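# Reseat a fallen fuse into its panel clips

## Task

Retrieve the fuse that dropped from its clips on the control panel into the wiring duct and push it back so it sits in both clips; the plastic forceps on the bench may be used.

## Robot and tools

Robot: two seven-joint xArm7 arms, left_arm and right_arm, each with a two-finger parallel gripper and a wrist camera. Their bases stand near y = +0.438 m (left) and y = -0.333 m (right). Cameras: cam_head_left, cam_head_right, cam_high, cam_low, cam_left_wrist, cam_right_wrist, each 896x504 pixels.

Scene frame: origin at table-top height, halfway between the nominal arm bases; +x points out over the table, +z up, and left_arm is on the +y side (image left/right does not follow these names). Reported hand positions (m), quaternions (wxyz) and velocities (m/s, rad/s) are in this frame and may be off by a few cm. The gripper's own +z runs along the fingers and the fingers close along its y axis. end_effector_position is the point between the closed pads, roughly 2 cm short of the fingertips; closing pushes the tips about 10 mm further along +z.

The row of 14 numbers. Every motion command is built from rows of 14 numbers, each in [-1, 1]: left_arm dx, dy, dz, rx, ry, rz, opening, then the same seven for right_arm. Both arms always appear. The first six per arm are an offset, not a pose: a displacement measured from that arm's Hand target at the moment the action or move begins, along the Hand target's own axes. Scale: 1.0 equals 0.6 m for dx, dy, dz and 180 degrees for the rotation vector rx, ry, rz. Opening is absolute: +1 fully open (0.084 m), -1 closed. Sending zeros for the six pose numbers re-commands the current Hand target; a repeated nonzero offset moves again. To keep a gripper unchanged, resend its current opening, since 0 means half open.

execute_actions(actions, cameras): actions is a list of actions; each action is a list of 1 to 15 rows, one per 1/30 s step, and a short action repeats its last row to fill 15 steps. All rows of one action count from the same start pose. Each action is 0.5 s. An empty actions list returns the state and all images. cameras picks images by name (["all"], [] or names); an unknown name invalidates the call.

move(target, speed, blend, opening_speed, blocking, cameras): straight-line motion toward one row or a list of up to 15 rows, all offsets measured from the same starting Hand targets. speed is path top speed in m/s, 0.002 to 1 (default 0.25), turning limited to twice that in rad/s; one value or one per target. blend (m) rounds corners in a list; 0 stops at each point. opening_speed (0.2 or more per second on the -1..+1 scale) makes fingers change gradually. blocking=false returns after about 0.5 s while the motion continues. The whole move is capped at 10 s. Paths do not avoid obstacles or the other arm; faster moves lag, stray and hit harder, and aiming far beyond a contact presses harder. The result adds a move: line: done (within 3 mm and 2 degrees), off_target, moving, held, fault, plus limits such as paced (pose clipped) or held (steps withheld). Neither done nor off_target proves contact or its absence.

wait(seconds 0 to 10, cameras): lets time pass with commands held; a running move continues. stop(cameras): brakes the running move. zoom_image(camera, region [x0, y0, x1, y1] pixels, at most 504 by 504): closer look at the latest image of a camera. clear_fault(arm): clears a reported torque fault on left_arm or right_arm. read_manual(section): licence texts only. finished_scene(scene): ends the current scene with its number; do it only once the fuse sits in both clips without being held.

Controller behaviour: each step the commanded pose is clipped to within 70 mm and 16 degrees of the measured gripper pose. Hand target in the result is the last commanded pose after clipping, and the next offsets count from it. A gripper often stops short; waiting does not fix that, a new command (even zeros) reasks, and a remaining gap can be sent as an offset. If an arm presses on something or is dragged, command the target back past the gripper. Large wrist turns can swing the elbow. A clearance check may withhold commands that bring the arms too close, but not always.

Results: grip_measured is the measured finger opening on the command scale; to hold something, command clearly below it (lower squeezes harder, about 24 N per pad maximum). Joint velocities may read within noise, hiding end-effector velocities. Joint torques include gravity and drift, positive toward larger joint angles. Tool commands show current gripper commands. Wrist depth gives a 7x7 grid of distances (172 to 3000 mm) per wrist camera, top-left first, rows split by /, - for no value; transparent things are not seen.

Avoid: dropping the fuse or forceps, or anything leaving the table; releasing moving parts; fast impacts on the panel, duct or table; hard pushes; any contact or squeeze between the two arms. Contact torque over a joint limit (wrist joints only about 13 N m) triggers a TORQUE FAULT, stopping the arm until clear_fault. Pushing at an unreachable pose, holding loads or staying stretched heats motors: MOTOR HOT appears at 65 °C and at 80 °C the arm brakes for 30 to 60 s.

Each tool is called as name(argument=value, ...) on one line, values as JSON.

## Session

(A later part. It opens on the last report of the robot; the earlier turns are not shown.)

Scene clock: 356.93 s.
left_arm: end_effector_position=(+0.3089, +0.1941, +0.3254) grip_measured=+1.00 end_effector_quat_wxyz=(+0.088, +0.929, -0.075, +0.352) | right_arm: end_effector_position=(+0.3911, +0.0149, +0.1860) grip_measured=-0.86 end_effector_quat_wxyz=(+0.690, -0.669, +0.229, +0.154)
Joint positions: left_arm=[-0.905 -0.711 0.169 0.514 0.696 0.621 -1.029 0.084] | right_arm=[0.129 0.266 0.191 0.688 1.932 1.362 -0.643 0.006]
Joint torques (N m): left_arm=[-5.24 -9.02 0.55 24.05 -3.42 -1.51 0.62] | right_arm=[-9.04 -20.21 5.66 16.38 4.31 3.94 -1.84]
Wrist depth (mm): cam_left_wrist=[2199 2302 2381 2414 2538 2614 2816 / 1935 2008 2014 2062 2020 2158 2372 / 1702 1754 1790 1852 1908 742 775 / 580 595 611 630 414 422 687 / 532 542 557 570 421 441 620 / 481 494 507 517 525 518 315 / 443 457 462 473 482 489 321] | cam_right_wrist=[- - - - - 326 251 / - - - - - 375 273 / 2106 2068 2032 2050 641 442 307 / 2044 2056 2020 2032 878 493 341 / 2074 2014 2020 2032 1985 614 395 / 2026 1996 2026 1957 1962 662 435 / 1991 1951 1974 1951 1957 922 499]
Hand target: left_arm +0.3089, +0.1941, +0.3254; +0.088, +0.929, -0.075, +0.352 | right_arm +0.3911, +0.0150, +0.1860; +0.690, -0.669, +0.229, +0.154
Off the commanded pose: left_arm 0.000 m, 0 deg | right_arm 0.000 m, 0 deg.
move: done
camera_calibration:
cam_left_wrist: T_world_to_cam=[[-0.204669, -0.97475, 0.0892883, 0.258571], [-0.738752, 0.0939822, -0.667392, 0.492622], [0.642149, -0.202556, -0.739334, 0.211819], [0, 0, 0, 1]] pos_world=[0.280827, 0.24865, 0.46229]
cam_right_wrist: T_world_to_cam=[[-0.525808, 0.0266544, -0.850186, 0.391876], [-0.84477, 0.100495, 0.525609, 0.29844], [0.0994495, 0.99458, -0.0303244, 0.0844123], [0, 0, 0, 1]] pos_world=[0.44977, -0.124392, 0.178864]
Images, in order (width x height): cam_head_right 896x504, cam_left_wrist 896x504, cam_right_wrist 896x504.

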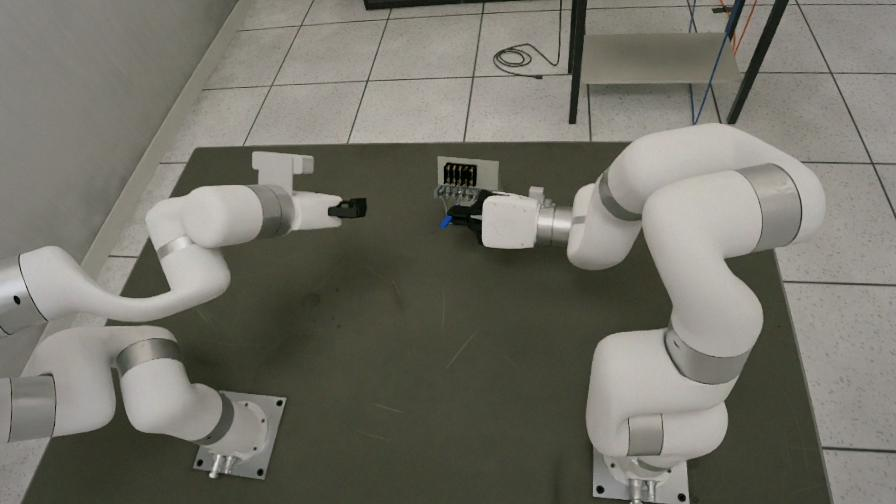

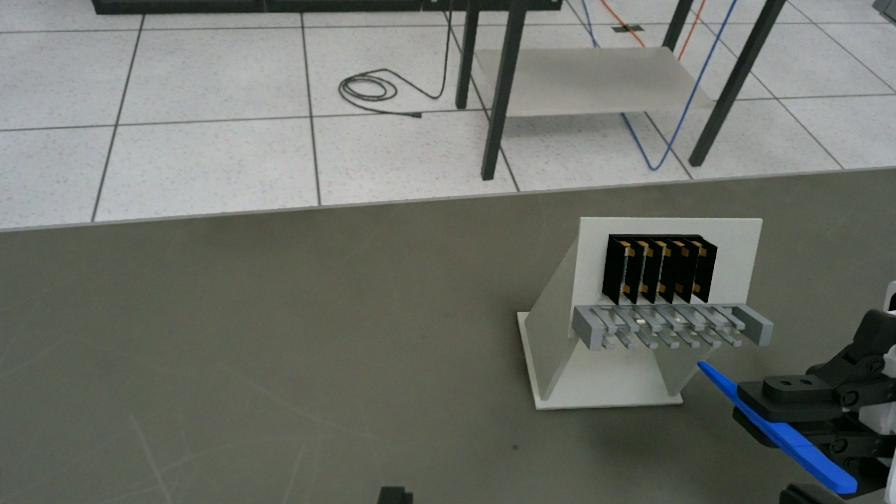

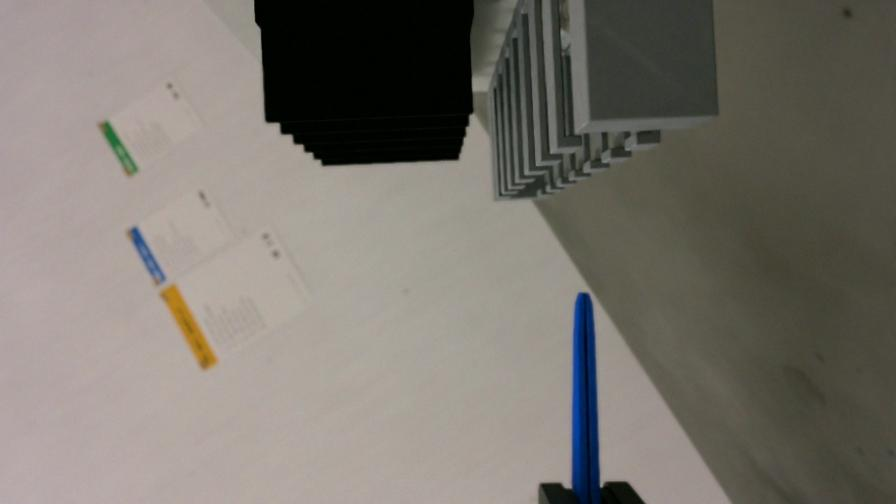

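move(target=[0,0,0,0,0,0,1,0.0333,-0.0053,-0.0067,0,0,0,-0.77], speed=0.1, opening_speed=0.5, cameras=["cam_right_wrist","cam_left_wrist"])

zoom_image(camera="cam_left_wrist", region=[570, 220, 770, 370])

zoom_image(camera="cam_right_wrist", region=[480, 0, 700, 300])

Scene clock: 459.20 s.
left_arm: end_effector_position=(+0.3089, +0.1941, +0.3254) grip_measured=+1.00 end_effector_quat_wxyz=(+0.088, +0.929, -0.075, +0.352) | right_arm: end_effector_position=(+0.4092, +0.0089, +0.1783) grip_measured=-0.79 end_effector_quat_wxyz=(+0.690, -0.669, +0.229, +0.154)
Joint positions: left_arm=[-0.905 -0.711 0.169 0.514 0.696 0.621 -1.029 0.084] | right_arm=[0.116 0.324 0.173 0.745 1.899 1.37 -0.639 0.009]
Joint torques (N m): left_arm=[-5.14 -8.71 0.25 24.42 -3.19 -1.67 0.65] | right_arm=[-9.39 -21.99 -2.76 16.29 -2.25 3.89 1.24]
Wrist depth (mm): cam_left_wrist=[2228 2302 2381 2405 2566 2634 2782 / 1924 1968 2056 2068 2068 2132 2381 / 1694 1754 1776 1867 1919 741 771 / 580 595 610 630 412 421 687 / 532 543 558 571 422 437 342 / 482 494 507 516 525 517 332 / 444 457 462 472 483 492 486] | cam_right_wrist=[- - - - - 293 236 / - - - - - 361 262 / - - - - - 426 295 / 2093 - - 2020 - 474 326 / 2044 2050 2032 1974 1996 592 378 / 2032 2020 2032 1991 1985 686 417 / 2014 1996 1962 1991 1951 882 480]
Hand target: left_arm +0.3089, +0.1941, +0.3254; +0.088, +0.929, -0.075, +0.352 | right_arm +0.4092, +0.0089, +0.1783; +0.690, -0.669, +0.229, +0.154
Off the commanded pose: left_arm 0.000 m, 0 deg | right_arm 0.000 m, 0 deg.
move: done
camera_calibration:
cam_left_wrist: T_world_to_cam=[[-0.204669, -0.97475, 0.0892883, 0.258571], [-0.738752, 0.0939822, -0.667392, 0.492622], [0.642149, -0.202556, -0.739334, 0.211819], [0, 0, 0, 1]] pos_world=[0.280827, 0.24865, 0.46229]
cam_right_wrist: T_world_to_cam=[[-0.525856, 0.0266598, -0.850155, 0.395081], [-0.84474, 0.100493, 0.525658, 0.318453], [0.0994485, 0.994581, -0.0303242, 0.0884362], [0, 0, 0, 1]] pos_world=[0.46797, -0.130492, 0.171164]
Images, in order (width x height): cam_left_wrist 896x504, cam_right_wrist 896x504.

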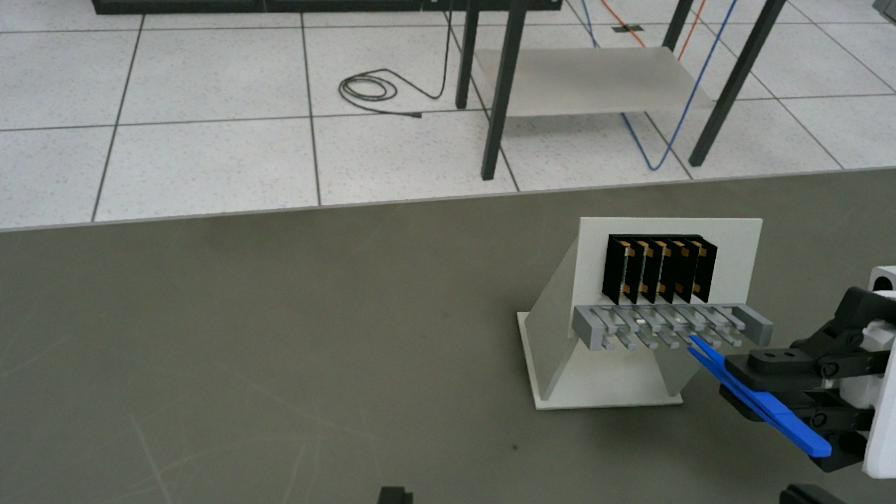

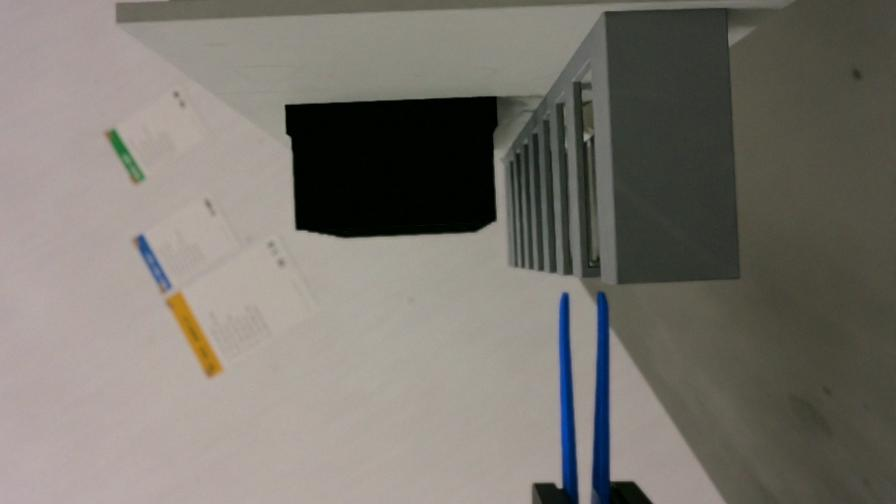

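Scaled by 2.520 from the camera's 896x504 image, which has a finer 1280x720 frame.

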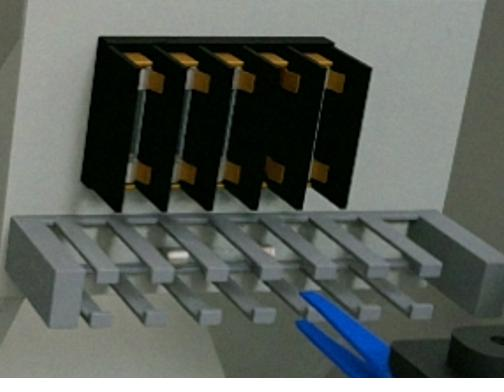

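Scaled by 1.680 from the camera's 896x504 image, which has a finer 1280x720 frame.

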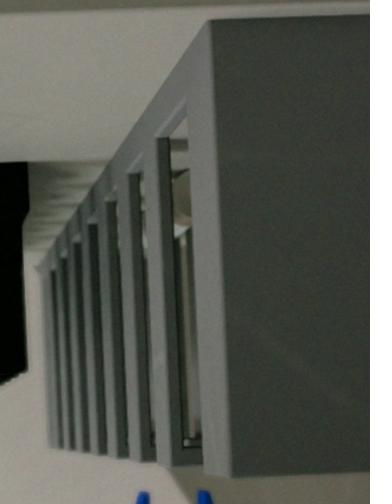

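move(target=[[0,0,0,0,0,0,1,0,-0.003,0,0,0,0,-0.75],[0,0,0,0,0,0,1,0.033,-0.003,0,0,0,0,-0.75]], speed=0.06, opening_speed=0.5, cameras=["cam_right_wrist","cam_left_wrist"])

zoom_image(camera="cam_left_wrist", region=[570, 220, 770, 370])

zoom_image(camera="cam_right_wrist", region=[480, 100, 700, 400])

Scene clock: 587.90 s.
left_arm: end_effector_position=(+0.3089, +0.1941, +0.3254) grip_measured=+1.00 end_effector_quat_wxyz=(+0.088, +0.929, -0.075, +0.352) | right_arm: end_effector_position=(+0.4269, +0.0069, +0.1695) grip_measured=-0.77 end_effector_quat_wxyz=(+0.690, -0.669, +0.229, +0.154)
Joint positions: left_arm=[-0.905 -0.711 0.169 0.514 0.696 0.621 -1.029 0.084] | right_arm=[0.111 0.386 0.161 0.809 1.878 1.372 -0.635 0.01]
Joint torques (N m): left_arm=[-4.49 -8.98 0.52 25.04 -2.89 -1.88 0.7] | right_arm=[-9.81 -23.4 -2.41 16.4 -2.1 3.96 -0.63]
Wrist depth (mm): cam_left_wrist=[2206 2286 2389 2405 2547 2614 2851 / 1914 1996 2050 2074 2050 2132 2381 / 1686 1763 1790 1857 1908 742 774 / 579 597 611 627 413 421 683 / 532 543 559 571 422 424 350 / 483 494 508 518 527 517 350 / 443 455 461 472 483 492 493] | cam_right_wrist=[- - - - - - - / - - - - - - 247 / - - - - - 386 278 / - - - - - 447 308 / 2056 - - 1979 - 558 357 / 2062 - 2014 1996 - 691 408 / 2032 2008 1940 1979 1951 821 452]
Hand target: left_arm +0.3089, +0.1941, +0.3254; +0.088, +0.929, -0.075, +0.352 | right_arm +0.4270, +0.0069, +0.1694; +0.690, -0.669, +0.229, +0.154
Off the commanded pose: left_arm 0.000 m, 0 deg | right_arm 0.000 m, 0 deg.
move: done
camera_calibration:
cam_left_wrist: T_world_to_cam=[[-0.204669, -0.97475, 0.0892883, 0.258571], [-0.738752, 0.0939822, -0.667392, 0.492622], [0.642149, -0.202556, -0.739334, 0.211819], [0, 0, 0, 1]] pos_world=[0.280827, 0.24865, 0.46229]
cam_right_wrist: T_world_to_cam=[[-0.52574, 0.0266467, -0.850228, 0.396911], [-0.844812, 0.100499, 0.525541, 0.338276], [0.0994509, 0.99458, -0.0303248, 0.0882978], [0, 0, 0, 1]] pos_world=[0.48567, -0.132392, 0.162364]
Images, in order (width x height): cam_left_wrist 896x504, cam_right_wrist 896x504.

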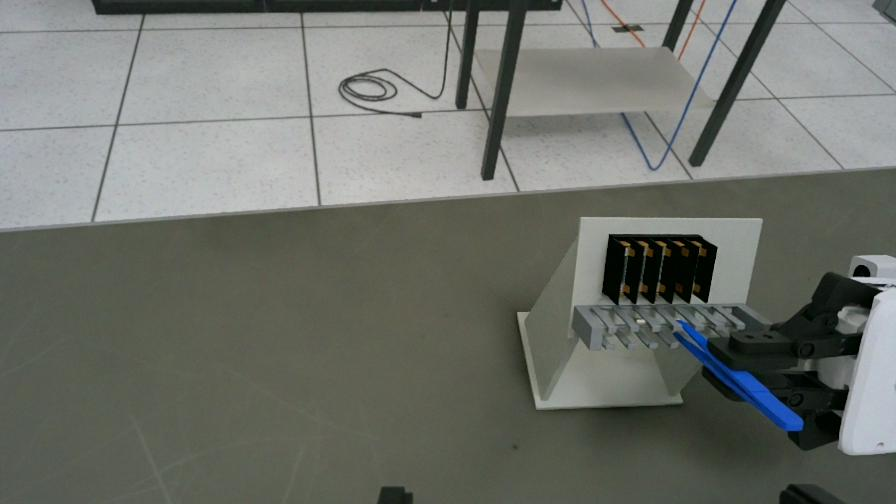

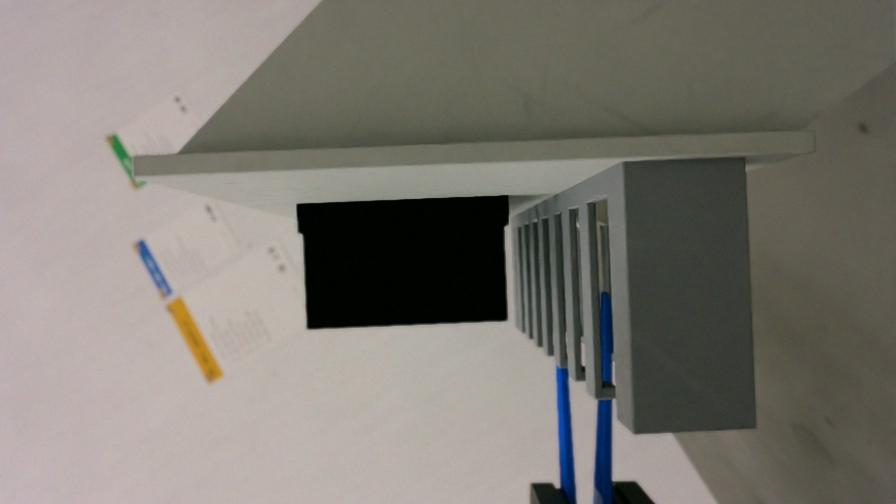

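Scaled by 2.520 from the camera's 896x504 image, which has a finer 1280x720 frame.

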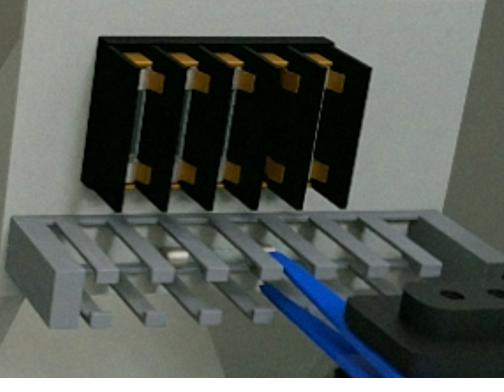

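Scaled by 1.680 from the camera's 896x504 image, which has a finer 1280x720 frame.

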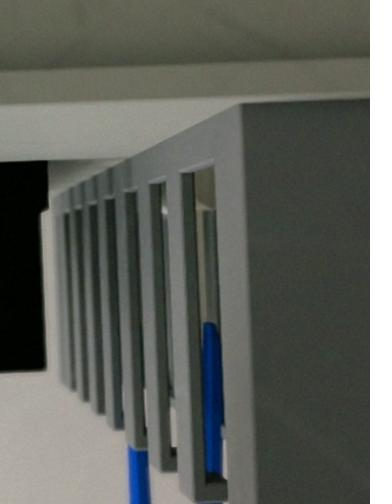

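move(target=[0,0,0,0,0,0,1,0.032,0,0,0,0,0,-0.75], speed=0.04, cameras=["cam_right_wrist","cam_left_wrist"])

zoom_image(camera="cam_left_wrist", region=[620, 280, 720, 355])

zoom_image(camera="cam_right_wrist", region=[500, 240, 660, 504])

Scene clock: 603.50 s.
left_arm: end_effector_position=(+0.3089, +0.1941, +0.3254) grip_measured=+1.00 end_effector_quat_wxyz=(+0.088, +0.929, -0.075, +0.352) | right_arm: end_effector_position=(+0.4432, +0.0051, +0.1594) grip_measured=-0.77 end_effector_quat_wxyz=(+0.690, -0.669, +0.229, +0.154)
Joint positions: left_arm=[-0.905 -0.711 0.169 0.514 0.696 0.621 -1.029 0.084] | right_arm=[0.108 0.447 0.151 0.87 1.861 1.374 -0.633 0.01]
Joint torques (N m): left_arm=[-4.5 -8.38 0.57 25.28 -2.9 -2.32 0.59] | right_arm=[-9.59 -25.01 -2.15 15.99 -2.41 3.89 1.44]
Wrist depth (mm): cam_left_wrist=[2199 2279 2397 2405 2566 2624 2793 / 1924 1996 2056 2106 2050 2145 2397 / 1690 1767 1785 1862 1898 740 771 / 578 596 611 630 413 420 684 / 532 543 557 572 422 411 361 / 482 494 508 516 526 517 373 / 444 456 462 473 483 493 503] | cam_right_wrist=[- - - - - - - / - - - - - - - / - - - - - - - / - - - - - - 287 / - - - - - 520 332 / - - - - - 644 380 / 2050 - 1962 1962 - 768 442]
Hand target: left_arm +0.3089, +0.1941, +0.3254; +0.088, +0.929, -0.075, +0.352 | right_arm +0.4432, +0.0051, +0.1594; +0.690, -0.669, +0.229, +0.154
Off the commanded pose: left_arm 0.000 m, 0 deg | right_arm 0.000 m, 0 deg.
move: done
camera_calibration:
cam_left_wrist: T_world_to_cam=[[-0.204669, -0.97475, 0.0892883, 0.258571], [-0.738752, 0.0939822, -0.667392, 0.492622], [0.642149, -0.202556, -0.739334, 0.211819], [0, 0, 0, 1]] pos_world=[0.280827, 0.24865, 0.46229]
cam_right_wrist: T_world_to_cam=[[-0.525856, 0.0266598, -0.850155, 0.39694], [-0.84474, 0.100493, 0.525658, 0.357406], [0.0994485, 0.994581, -0.0303242, 0.0882712], [0, 0, 0, 1]] pos_world=[0.50187, -0.134292, 0.152264]
Images, in order (width x height): cam_left_wrist 896x504, cam_right_wrist 896x504.

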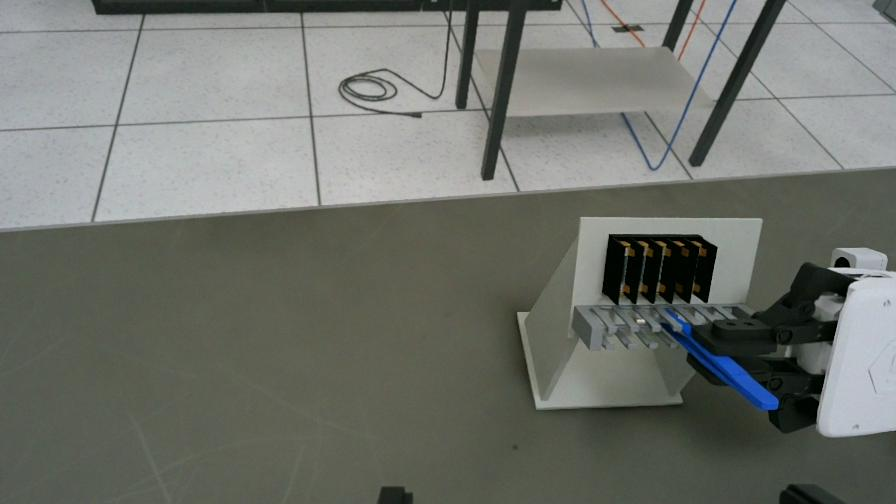

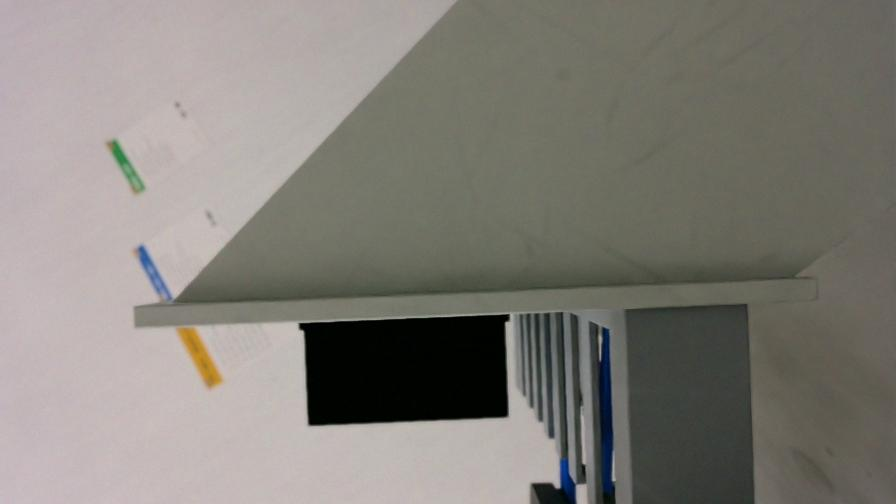

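Scaled by 5.040 from the camera's 896x504 image, which has a finer 1280x720 frame.

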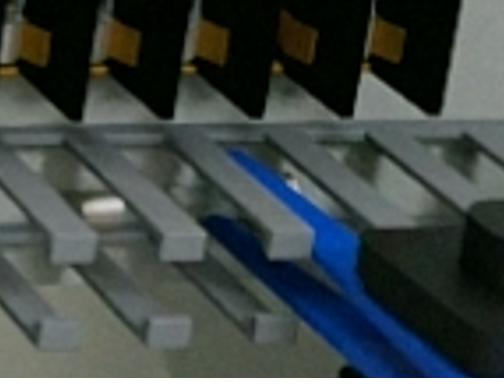

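Scaled by 1.909 from the camera's 896x504 image, which has a finer 1280x720 frame.

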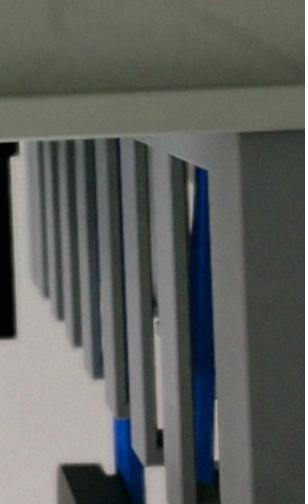

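move(target=[0,0,0,0,0,0,1,0.002,0,0,0,0,0,-1], opening_speed=0.4, cameras=["cam_left_wrist"])

zoom_image(camera="cam_left_wrist", region=[620, 280, 720, 355])

Scene clock: 611.93 s.
left_arm: end_effector_position=(+0.3089, +0.1941, +0.3254) grip_measured=+1.00 end_effector_quat_wxyz=(+0.088, +0.929, -0.075, +0.352) | right_arm: end_effector_position=(+0.4442, +0.0050, +0.1588) grip_measured=-0.88 end_effector_quat_wxyz=(+0.690, -0.669, +0.229, +0.154)
Joint positions: left_arm=[-0.905 -0.711 0.169 0.514 0.696 0.621 -1.029 0.084] | right_arm=[0.108 0.451 0.15 0.874 1.86 1.374 -0.633 0.005]
Joint torques (N m): left_arm=[-4.75 -8.83 0.42 25.35 -2.48 -2.55 0.46] | right_arm=[-9.65 -25.27 -2.38 16.28 -2.32 3.95 1.5]
Wrist depth (mm): cam_left_wrist=[2213 2294 2397 2439 2519 2566 2805 / 1924 1979 2026 2080 2032 2125 2381 / 1698 1758 1799 1862 1914 741 774 / 580 597 609 629 413 419 683 / 532 543 558 572 423 414 360 / 482 495 506 516 524 519 374 / 443 456 461 471 482 493 502] | cam_right_wrist=[- - - - - - - / - - - - - - - / - - - - - - - / - - - - - - 284 / - - - - - 510 328 / - - - - - 630 375 / 2002 - 1996 1991 - 752 434]
Hand target: left_arm +0.3089, +0.1941, +0.3254; +0.088, +0.929, -0.075, +0.352 | right_arm +0.4442, +0.0050, +0.1588; +0.690, -0.669, +0.229, +0.154
Off the commanded pose: left_arm 0.000 m, 0 deg | right_arm 0.000 m, 0 deg.
move: done
camera_calibration:
cam_left_wrist: T_world_to_cam=[[-0.204669, -0.97475, 0.0892883, 0.258571], [-0.738752, 0.0939822, -0.667392, 0.492622], [0.642149, -0.202556, -0.739334, 0.211819], [0, 0, 0, 1]] pos_world=[0.280827, 0.24865, 0.46229]
Images, in order (width x height): cam_left_wrist 896x504.

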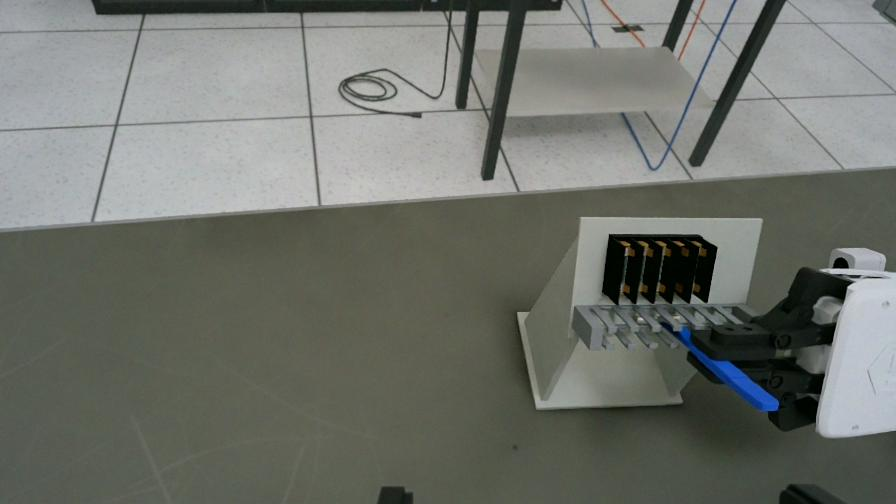

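Scaled by 5.040 from the camera's 896x504 image, which has a finer 1280x720 frame.

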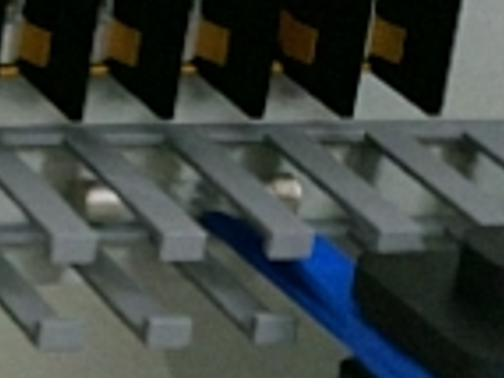

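move(target=[0,0,0,0,0,0,1,-0.017,0,0,0,0,0,-1], speed=0.04, cameras=["cam_left_wrist","cam_right_wrist"])

zoom_image(camera="cam_left_wrist", region=[620, 280, 720, 355])

zoom_image(camera="cam_right_wrist", region=[500, 200, 660, 464])

Scene clock: 627.40 s.
left_arm: end_effector_position=(+0.3089, +0.1941, +0.3254) grip_measured=+1.00 end_effector_quat_wxyz=(+0.088, +0.929, -0.075, +0.352) | right_arm: end_effector_position=(+0.4356, +0.0059, +0.1641) grip_measured=-0.88 end_effector_quat_wxyz=(+0.690, -0.669, +0.229, +0.154)
Joint positions: left_arm=[-0.905 -0.711 0.169 0.514 0.696 0.621 -1.029 0.084] | right_arm=[0.11 0.419 0.156 0.841 1.869 1.373 -0.635 0.005]
Joint torques (N m): left_arm=[-4.57 -9.21 0.35 25.85 -2.19 -2.64 0.47] | right_arm=[9.07 -36.43 6.3 11.28 4.31 0.74 -1.13]
Wrist depth (mm): cam_left_wrist=[2192 2264 2405 2431 2575 2624 2863 / 1930 1991 2074 2080 2062 2119 2340 / 1698 1767 1772 1862 1914 742 770 / 581 594 610 629 412 422 683 / 532 543 558 570 422 422 358 / 482 494 506 517 526 516 361 / 442 457 460 473 482 492 499] | cam_right_wrist=[- - - - - - - / - - - - - - 225 / - - - - - - 259 / - - - - - 424 295 / - - - - - 530 342 / 2026 - 1991 1985 - 658 390 / 2008 - 1979 1957 - 785 454]
Hand target: left_arm +0.3089, +0.1941, +0.3254; +0.088, +0.929, -0.075, +0.352 | right_arm +0.4356, +0.0059, +0.1641; +0.690, -0.669, +0.229, +0.154
Off the commanded pose: left_arm 0.000 m, 0 deg | right_arm 0.000 m, 0 deg.
move: done
camera_calibration:
cam_left_wrist: T_world_to_cam=[[-0.204669, -0.97475, 0.0892883, 0.258571], [-0.738752, 0.0939822, -0.667392, 0.492622], [0.642149, -0.202556, -0.739334, 0.211819], [0, 0, 0, 1]] pos_world=[0.280827, 0.24865, 0.46229]
cam_right_wrist: T_world_to_cam=[[-0.525856, 0.0266598, -0.850155, 0.396968], [-0.84474, 0.100493, 0.525658, 0.34851], [0.0994485, 0.994581, -0.0303242, 0.0882645], [0, 0, 0, 1]] pos_world=[0.49437, -0.133392, 0.156964]
Images, in order (width x height): cam_left_wrist 896x504, cam_right_wrist 896x504.

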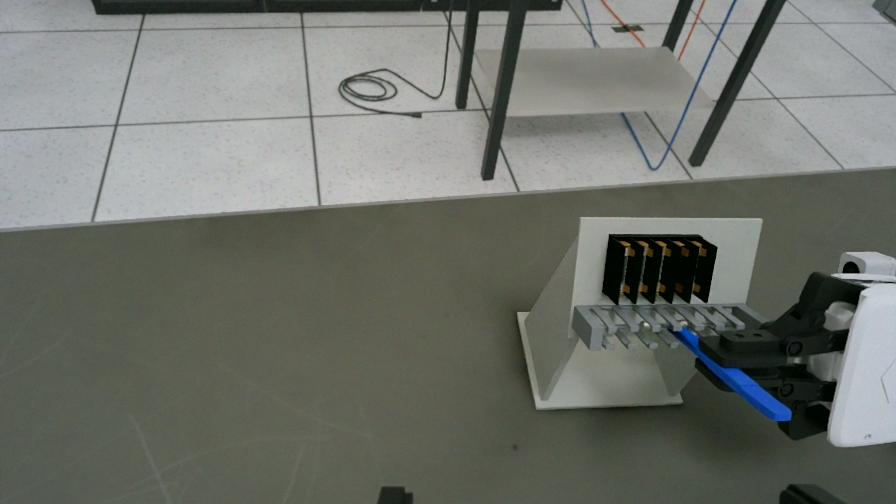

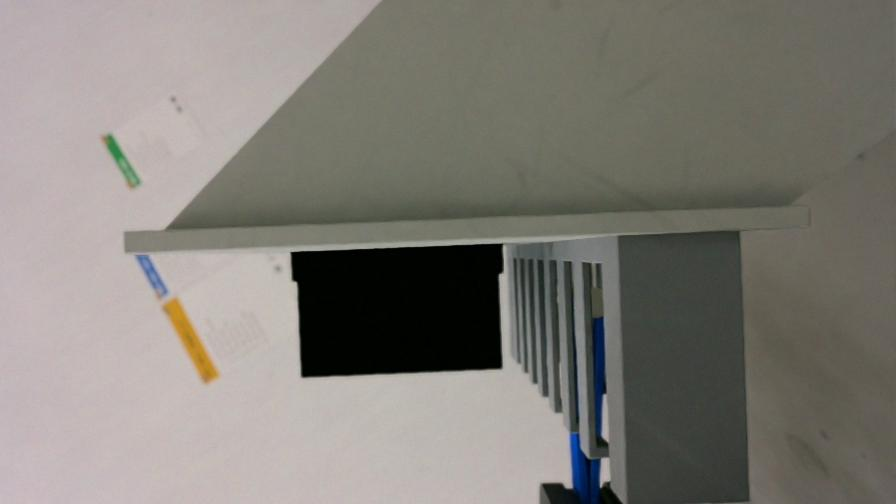

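Scaled by 5.040 from the camera's 896x504 image, which has a finer 1280x720 frame.

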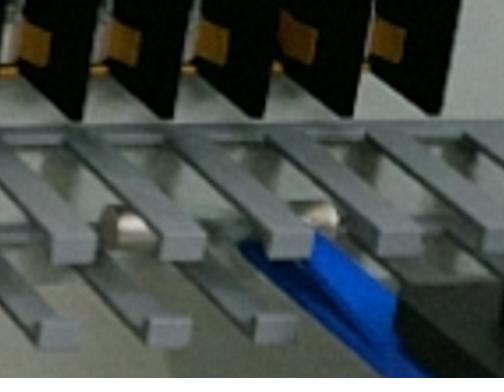

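Scaled by 1.909 from the camera's 896x504 image, which has a finer 1280x720 frame.

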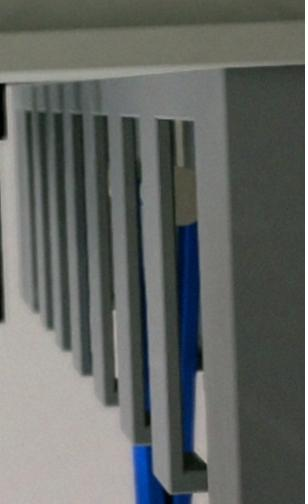

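move(target=[0,0,0,0,0,0,1,-0.03,0,0,0,0,0,-1], speed=0.05, cameras=["cam_left_wrist","cam_right_wrist"])

zoom_image(camera="cam_left_wrist", region=[620, 290, 720, 365])

zoom_image(camera="cam_right_wrist", region=[500, 140, 660, 404])

Scene clock: 636.17 s.
left_arm: end_effector_position=(+0.3089, +0.1941, +0.3254) grip_measured=+1.00 end_effector_quat_wxyz=(+0.088, +0.929, -0.075, +0.352) | right_arm: end_effector_position=(+0.4204, +0.0076, +0.1735) grip_measured=-0.88 end_effector_quat_wxyz=(+0.690, -0.669, +0.229, +0.154)
Joint positions: left_arm=[-0.905 -0.711 0.169 0.514 0.696 0.621 -1.029 0.084] | right_arm=[0.113 0.361 0.166 0.785 1.886 1.371 -0.635 0.005]
Joint torques (N m): left_arm=[-4.78 -8.64 0.31 26.25 -1.96 -2.79 0.42] | right_arm=[9.17 -35.12 5.89 11.4 4.4 0.54 0.29]
Wrist depth (mm): cam_left_wrist=[2199 2286 2414 2448 2556 2604 2828 / 1903 1985 2038 2080 2044 2151 2381 / 1698 1754 1781 1847 1893 742 773 / 578 595 611 628 412 421 686 / 532 545 557 570 422 427 346 / 481 494 507 516 526 517 342 / 443 456 463 471 482 493 490] | cam_right_wrist=[- - - - - - 227 / - - - - - 324 253 / - - - - - 393 284 / - - - - - 454 314 / 2032 - 2014 2008 - 567 364 / 2026 1985 1985 2002 1991 696 416 / 2002 1968 1968 1946 1919 832 459]
Hand target: left_arm +0.3089, +0.1941, +0.3254; +0.088, +0.929, -0.075, +0.352 | right_arm +0.4203, +0.0076, +0.1735; +0.690, -0.669, +0.229, +0.154
Off the commanded pose: left_arm 0.000 m, 0 deg | right_arm 0.000 m, 0 deg.
move: done
camera_calibration:
cam_left_wrist: T_world_to_cam=[[-0.204669, -0.97475, 0.0892883, 0.258571], [-0.738752, 0.0939822, -0.667392, 0.492622], [0.642149, -0.202556, -0.739334, 0.211819], [0, 0, 0, 1]] pos_world=[0.280827, 0.24865, 0.46229]
cam_right_wrist: T_world_to_cam=[[-0.52574, 0.0266467, -0.850228, 0.396823], [-0.844812, 0.100499, 0.525541, 0.330528], [0.0994509, 0.99458, -0.0303248, 0.0883792], [0, 0, 0, 1]] pos_world=[0.47907, -0.131692, 0.166364]
Images, in order (width x height): cam_left_wrist 896x504, cam_right_wrist 896x504.

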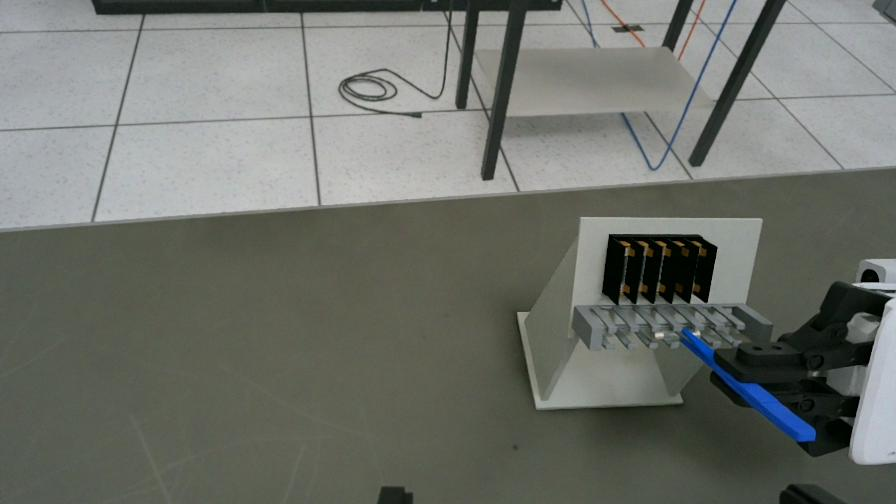

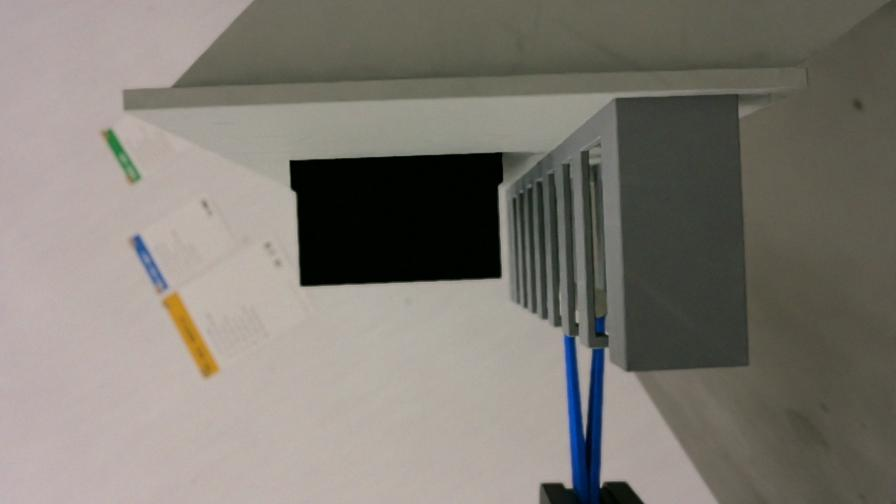

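Scaled by 5.040 from the camera's 896x504 image, which has a finer 1280x720 frame.

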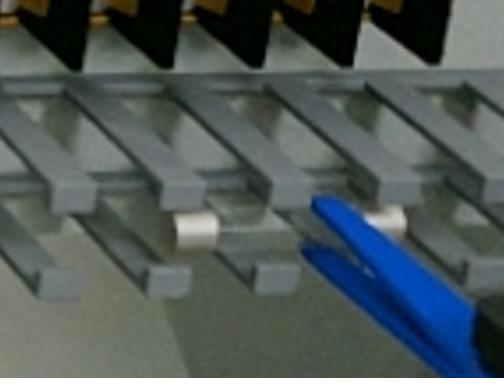

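Scaled by 1.909 from the camera's 896x504 image, which has a finer 1280x720 frame.

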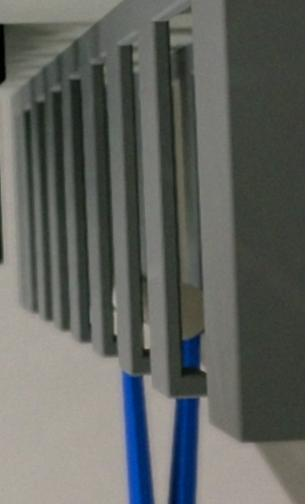

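move(target=[0,0,0,0,0,0,1,-0.05,0,0,0,0,0,-1], speed=0.04, cameras=["cam_left_wrist","cam_right_wrist"])

zoom_image(camera="cam_left_wrist", region=[620, 220, 780, 400])

zoom_image(camera="cam_right_wrist", region=[500, 200, 660, 464])

Scene clock: 647.17 s.
left_arm: end_effector_position=(+0.3089, +0.1941, +0.3254) grip_measured=+1.00 end_effector_quat_wxyz=(+0.088, +0.929, -0.075, +0.352) | right_arm: end_effector_position=(+0.3949, +0.0105, +0.1892) grip_measured=-0.88 end_effector_quat_wxyz=(+0.690, -0.669, +0.229, +0.154)
Joint positions: left_arm=[-0.905 -0.711 0.169 0.514 0.696 0.621 -1.029 0.084] | right_arm=[0.12 0.26 0.184 0.693 1.917 1.366 -0.63 0.005]
Joint torques (N m): left_arm=[-4.88 -8.33 0.33 26.47 -1.8 -3.3 0.5] | right_arm=[8.98 -32.28 5.6 11.87 4.25 0.65 1.52]
Wrist depth (mm): cam_left_wrist=[2206 2325 2397 2448 2566 2575 2828 / 1919 1962 2044 2074 2044 2138 2381 / 1681 1754 1813 1833 1924 744 773 / 580 597 608 629 412 421 685 / 532 543 558 570 422 437 602 / 481 495 506 517 525 519 316 / 444 457 462 472 483 492 342] | cam_right_wrist=[- - - - - 323 257 / - - - - - 370 279 / 2099 2044 2056 2032 703 452 313 / 2074 2062 2002 2008 893 501 346 / 2056 2020 2014 2032 2008 624 403 / 2032 2008 1996 1968 1968 673 440 / 1996 1996 1962 1985 1991 916 506]
Hand target: left_arm +0.3089, +0.1941, +0.3254; +0.088, +0.929, -0.075, +0.352 | right_arm +0.3949, +0.0105, +0.1892; +0.690, -0.669, +0.229, +0.154
Off the commanded pose: left_arm 0.000 m, 0 deg | right_arm 0.000 m, 0 deg.
move: done
camera_calibration:
cam_left_wrist: T_world_to_cam=[[-0.204669, -0.97475, 0.0892883, 0.258571], [-0.738752, 0.0939822, -0.667392, 0.492622], [0.642149, -0.202556, -0.739334, 0.211819], [0, 0, 0, 1]] pos_world=[0.280827, 0.24865, 0.46229]
cam_right_wrist: T_world_to_cam=[[-0.525856, 0.0266598, -0.850155, 0.396785], [-0.84474, 0.100493, 0.525658, 0.300482], [0.0994485, 0.994581, -0.0303242, 0.0885976], [0, 0, 0, 1]] pos_world=[0.45367, -0.128892, 0.182064]
Images, in order (width x height): cam_left_wrist 896x504, cam_right_wrist 896x504.

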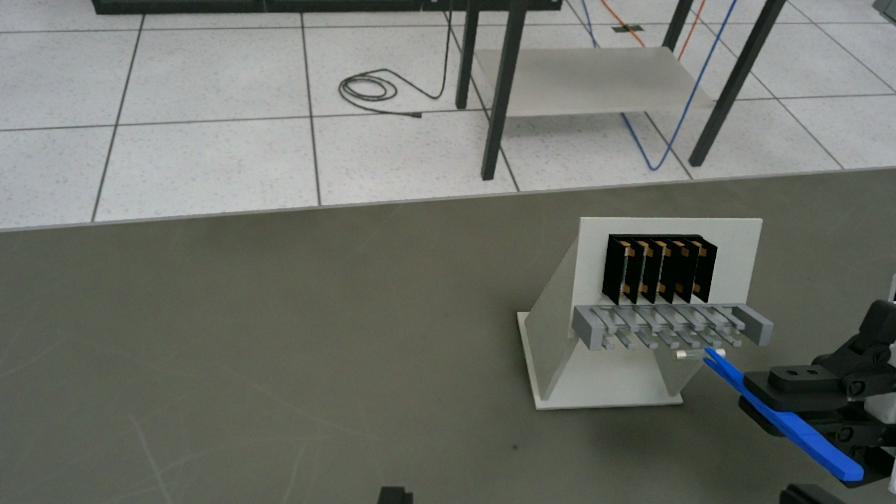

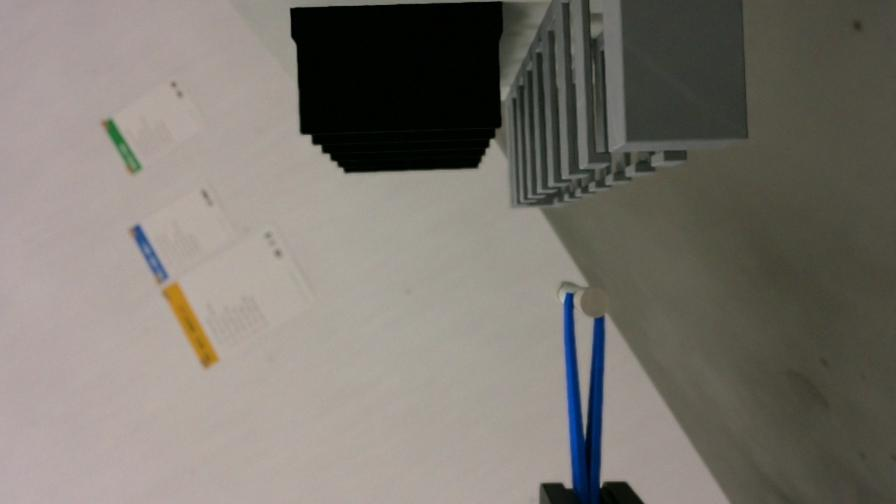

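Scaled by 2.800 from the camera's 896x504 image, which has a finer 1280x720 frame.

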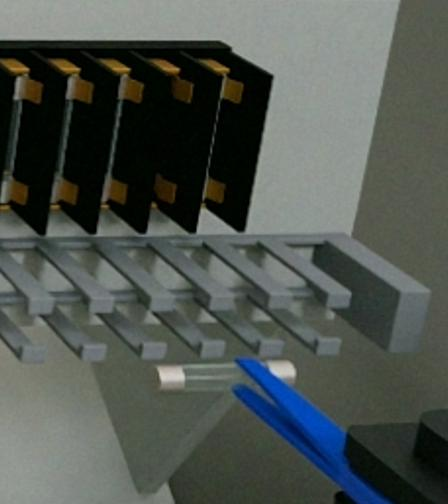

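Scaled by 1.909 from the camera's 896x504 image, which has a finer 1280x720 frame.

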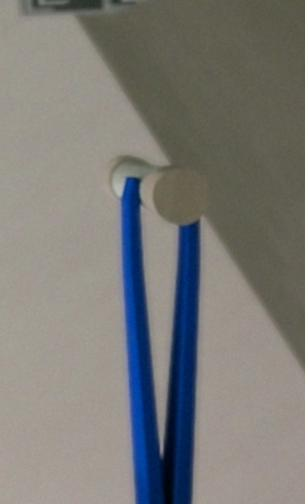

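move(target=[[0,0,0,0,0,0,1,0,-0.0995,0.0272,-0.5,0,0,-1]], speed=0.25, cameras=["cam_left_wrist","cam_right_wrist"])

zoom_image(camera="cam_left_wrist", region=[580, 200, 780, 400])

zoom_image(camera="cam_right_wrist", region=[420, 120, 740, 464])

Scene clock: 695.03 s.
left_arm: end_effector_position=(+0.3089, +0.1941, +0.3254) grip_measured=+1.00 end_effector_quat_wxyz=(+0.088, +0.929, -0.075, +0.352) | right_arm: end_effector_position=(+0.4278, +0.0232, +0.2401) grip_measured=-0.88 end_effector_quat_wxyz=(-0.015, +0.961, -0.053, -0.271)
Joint positions: left_arm=[-0.905 -0.711 0.169 0.514 0.696 0.621 -1.029 0.084] | right_arm=[0.477 0.68 0.144 2.087 0.266 1.833 0.722 0.005]
Joint torques (N m): left_arm=[-4.41 -8.62 0.3 27.19 -1.49 -3.48 0.32] | right_arm=[9.35 -36.68 5.22 21.77 -1.97 0.61 1.59]
Wrist depth (mm): cam_left_wrist=[2185 2309 2397 2422 2492 260 244 / 1930 1991 2050 2074 2026 259 253 / 1694 1754 1776 1862 710 278 262 / 579 597 612 626 413 404 306 / 533 545 558 571 422 423 604 / 481 495 507 517 526 536 543 / 443 457 462 472 482 492 502] | cam_right_wrist=[303 - - - - - 312 / 318 - - - - 184 328 / 339 343 351 353 184 340 353 / 360 363 365 367 370 373 374 / 389 391 393 399 402 403 405 / 416 419 421 425 428 430 435 / 453 458 454 457 461 472 478]
Hand target: left_arm +0.3089, +0.1941, +0.3254; +0.088, +0.929, -0.075, +0.352 | right_arm +0.4277, +0.0233, +0.2401; -0.015, +0.961, -0.053, -0.271
Off the commanded pose: left_arm 0.000 m, 0 deg | right_arm 0.000 m, 0 deg.
move: done
camera_calibration:
cam_left_wrist: T_world_to_cam=[[-0.204669, -0.97475, 0.0892883, 0.258571], [-0.738752, 0.0939822, -0.667392, 0.492622], [0.642149, -0.202556, -0.739334, 0.211819], [0, 0, 0, 1]] pos_world=[0.280827, 0.24865, 0.46229]
cam_right_wrist: T_world_to_cam=[[-0.0977632, -0.994779, 0.0292696, 0.0864725], [-0.850189, 0.098769, 0.517129, 0.304594], [-0.51732, 0.0256715, -0.855407, 0.558617], [0, 0, 0, 1]] pos_world=[0.5564, 0.0415961, 0.3178]
Images, in order (width x height): cam_left_wrist 896x504, cam_right_wrist 896x504.

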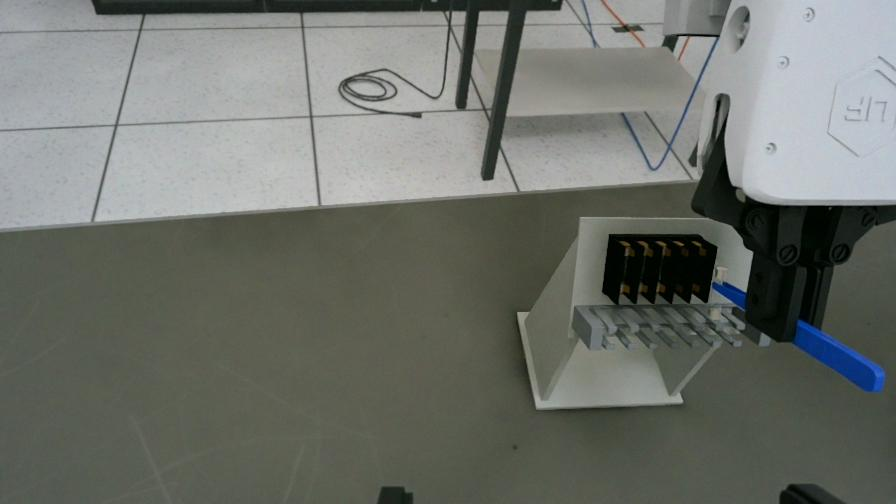

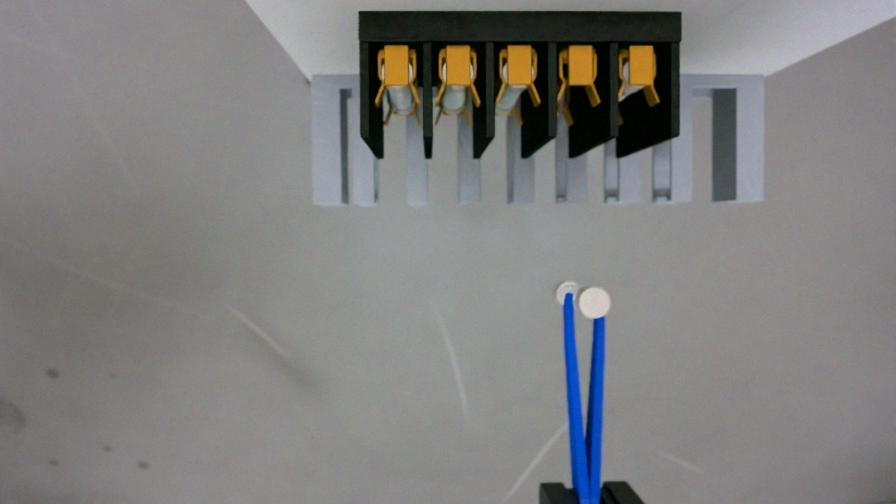

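Scaled by 2.520 from the camera's 896x504 image, which has a finer 1280x720 frame.

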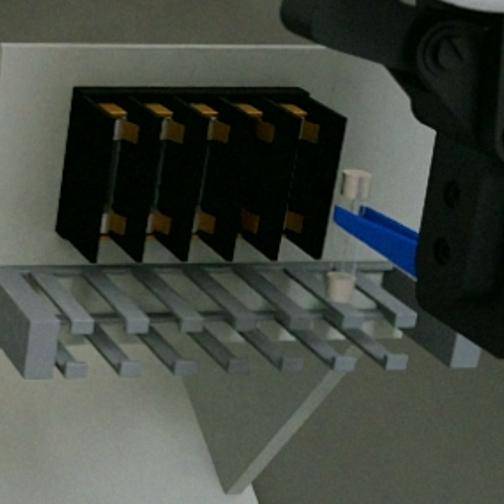

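Scaled by 1.465 from the camera's 896x504 image, which has a finer 1280x720 frame.

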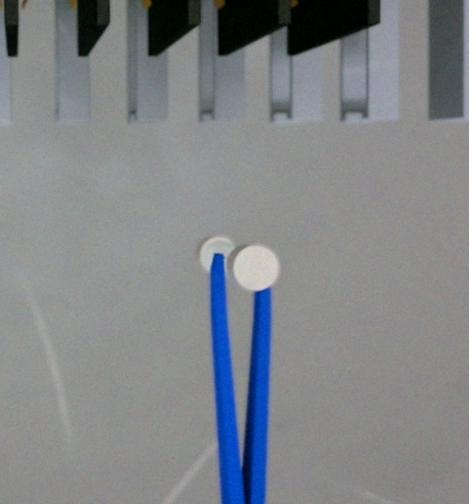

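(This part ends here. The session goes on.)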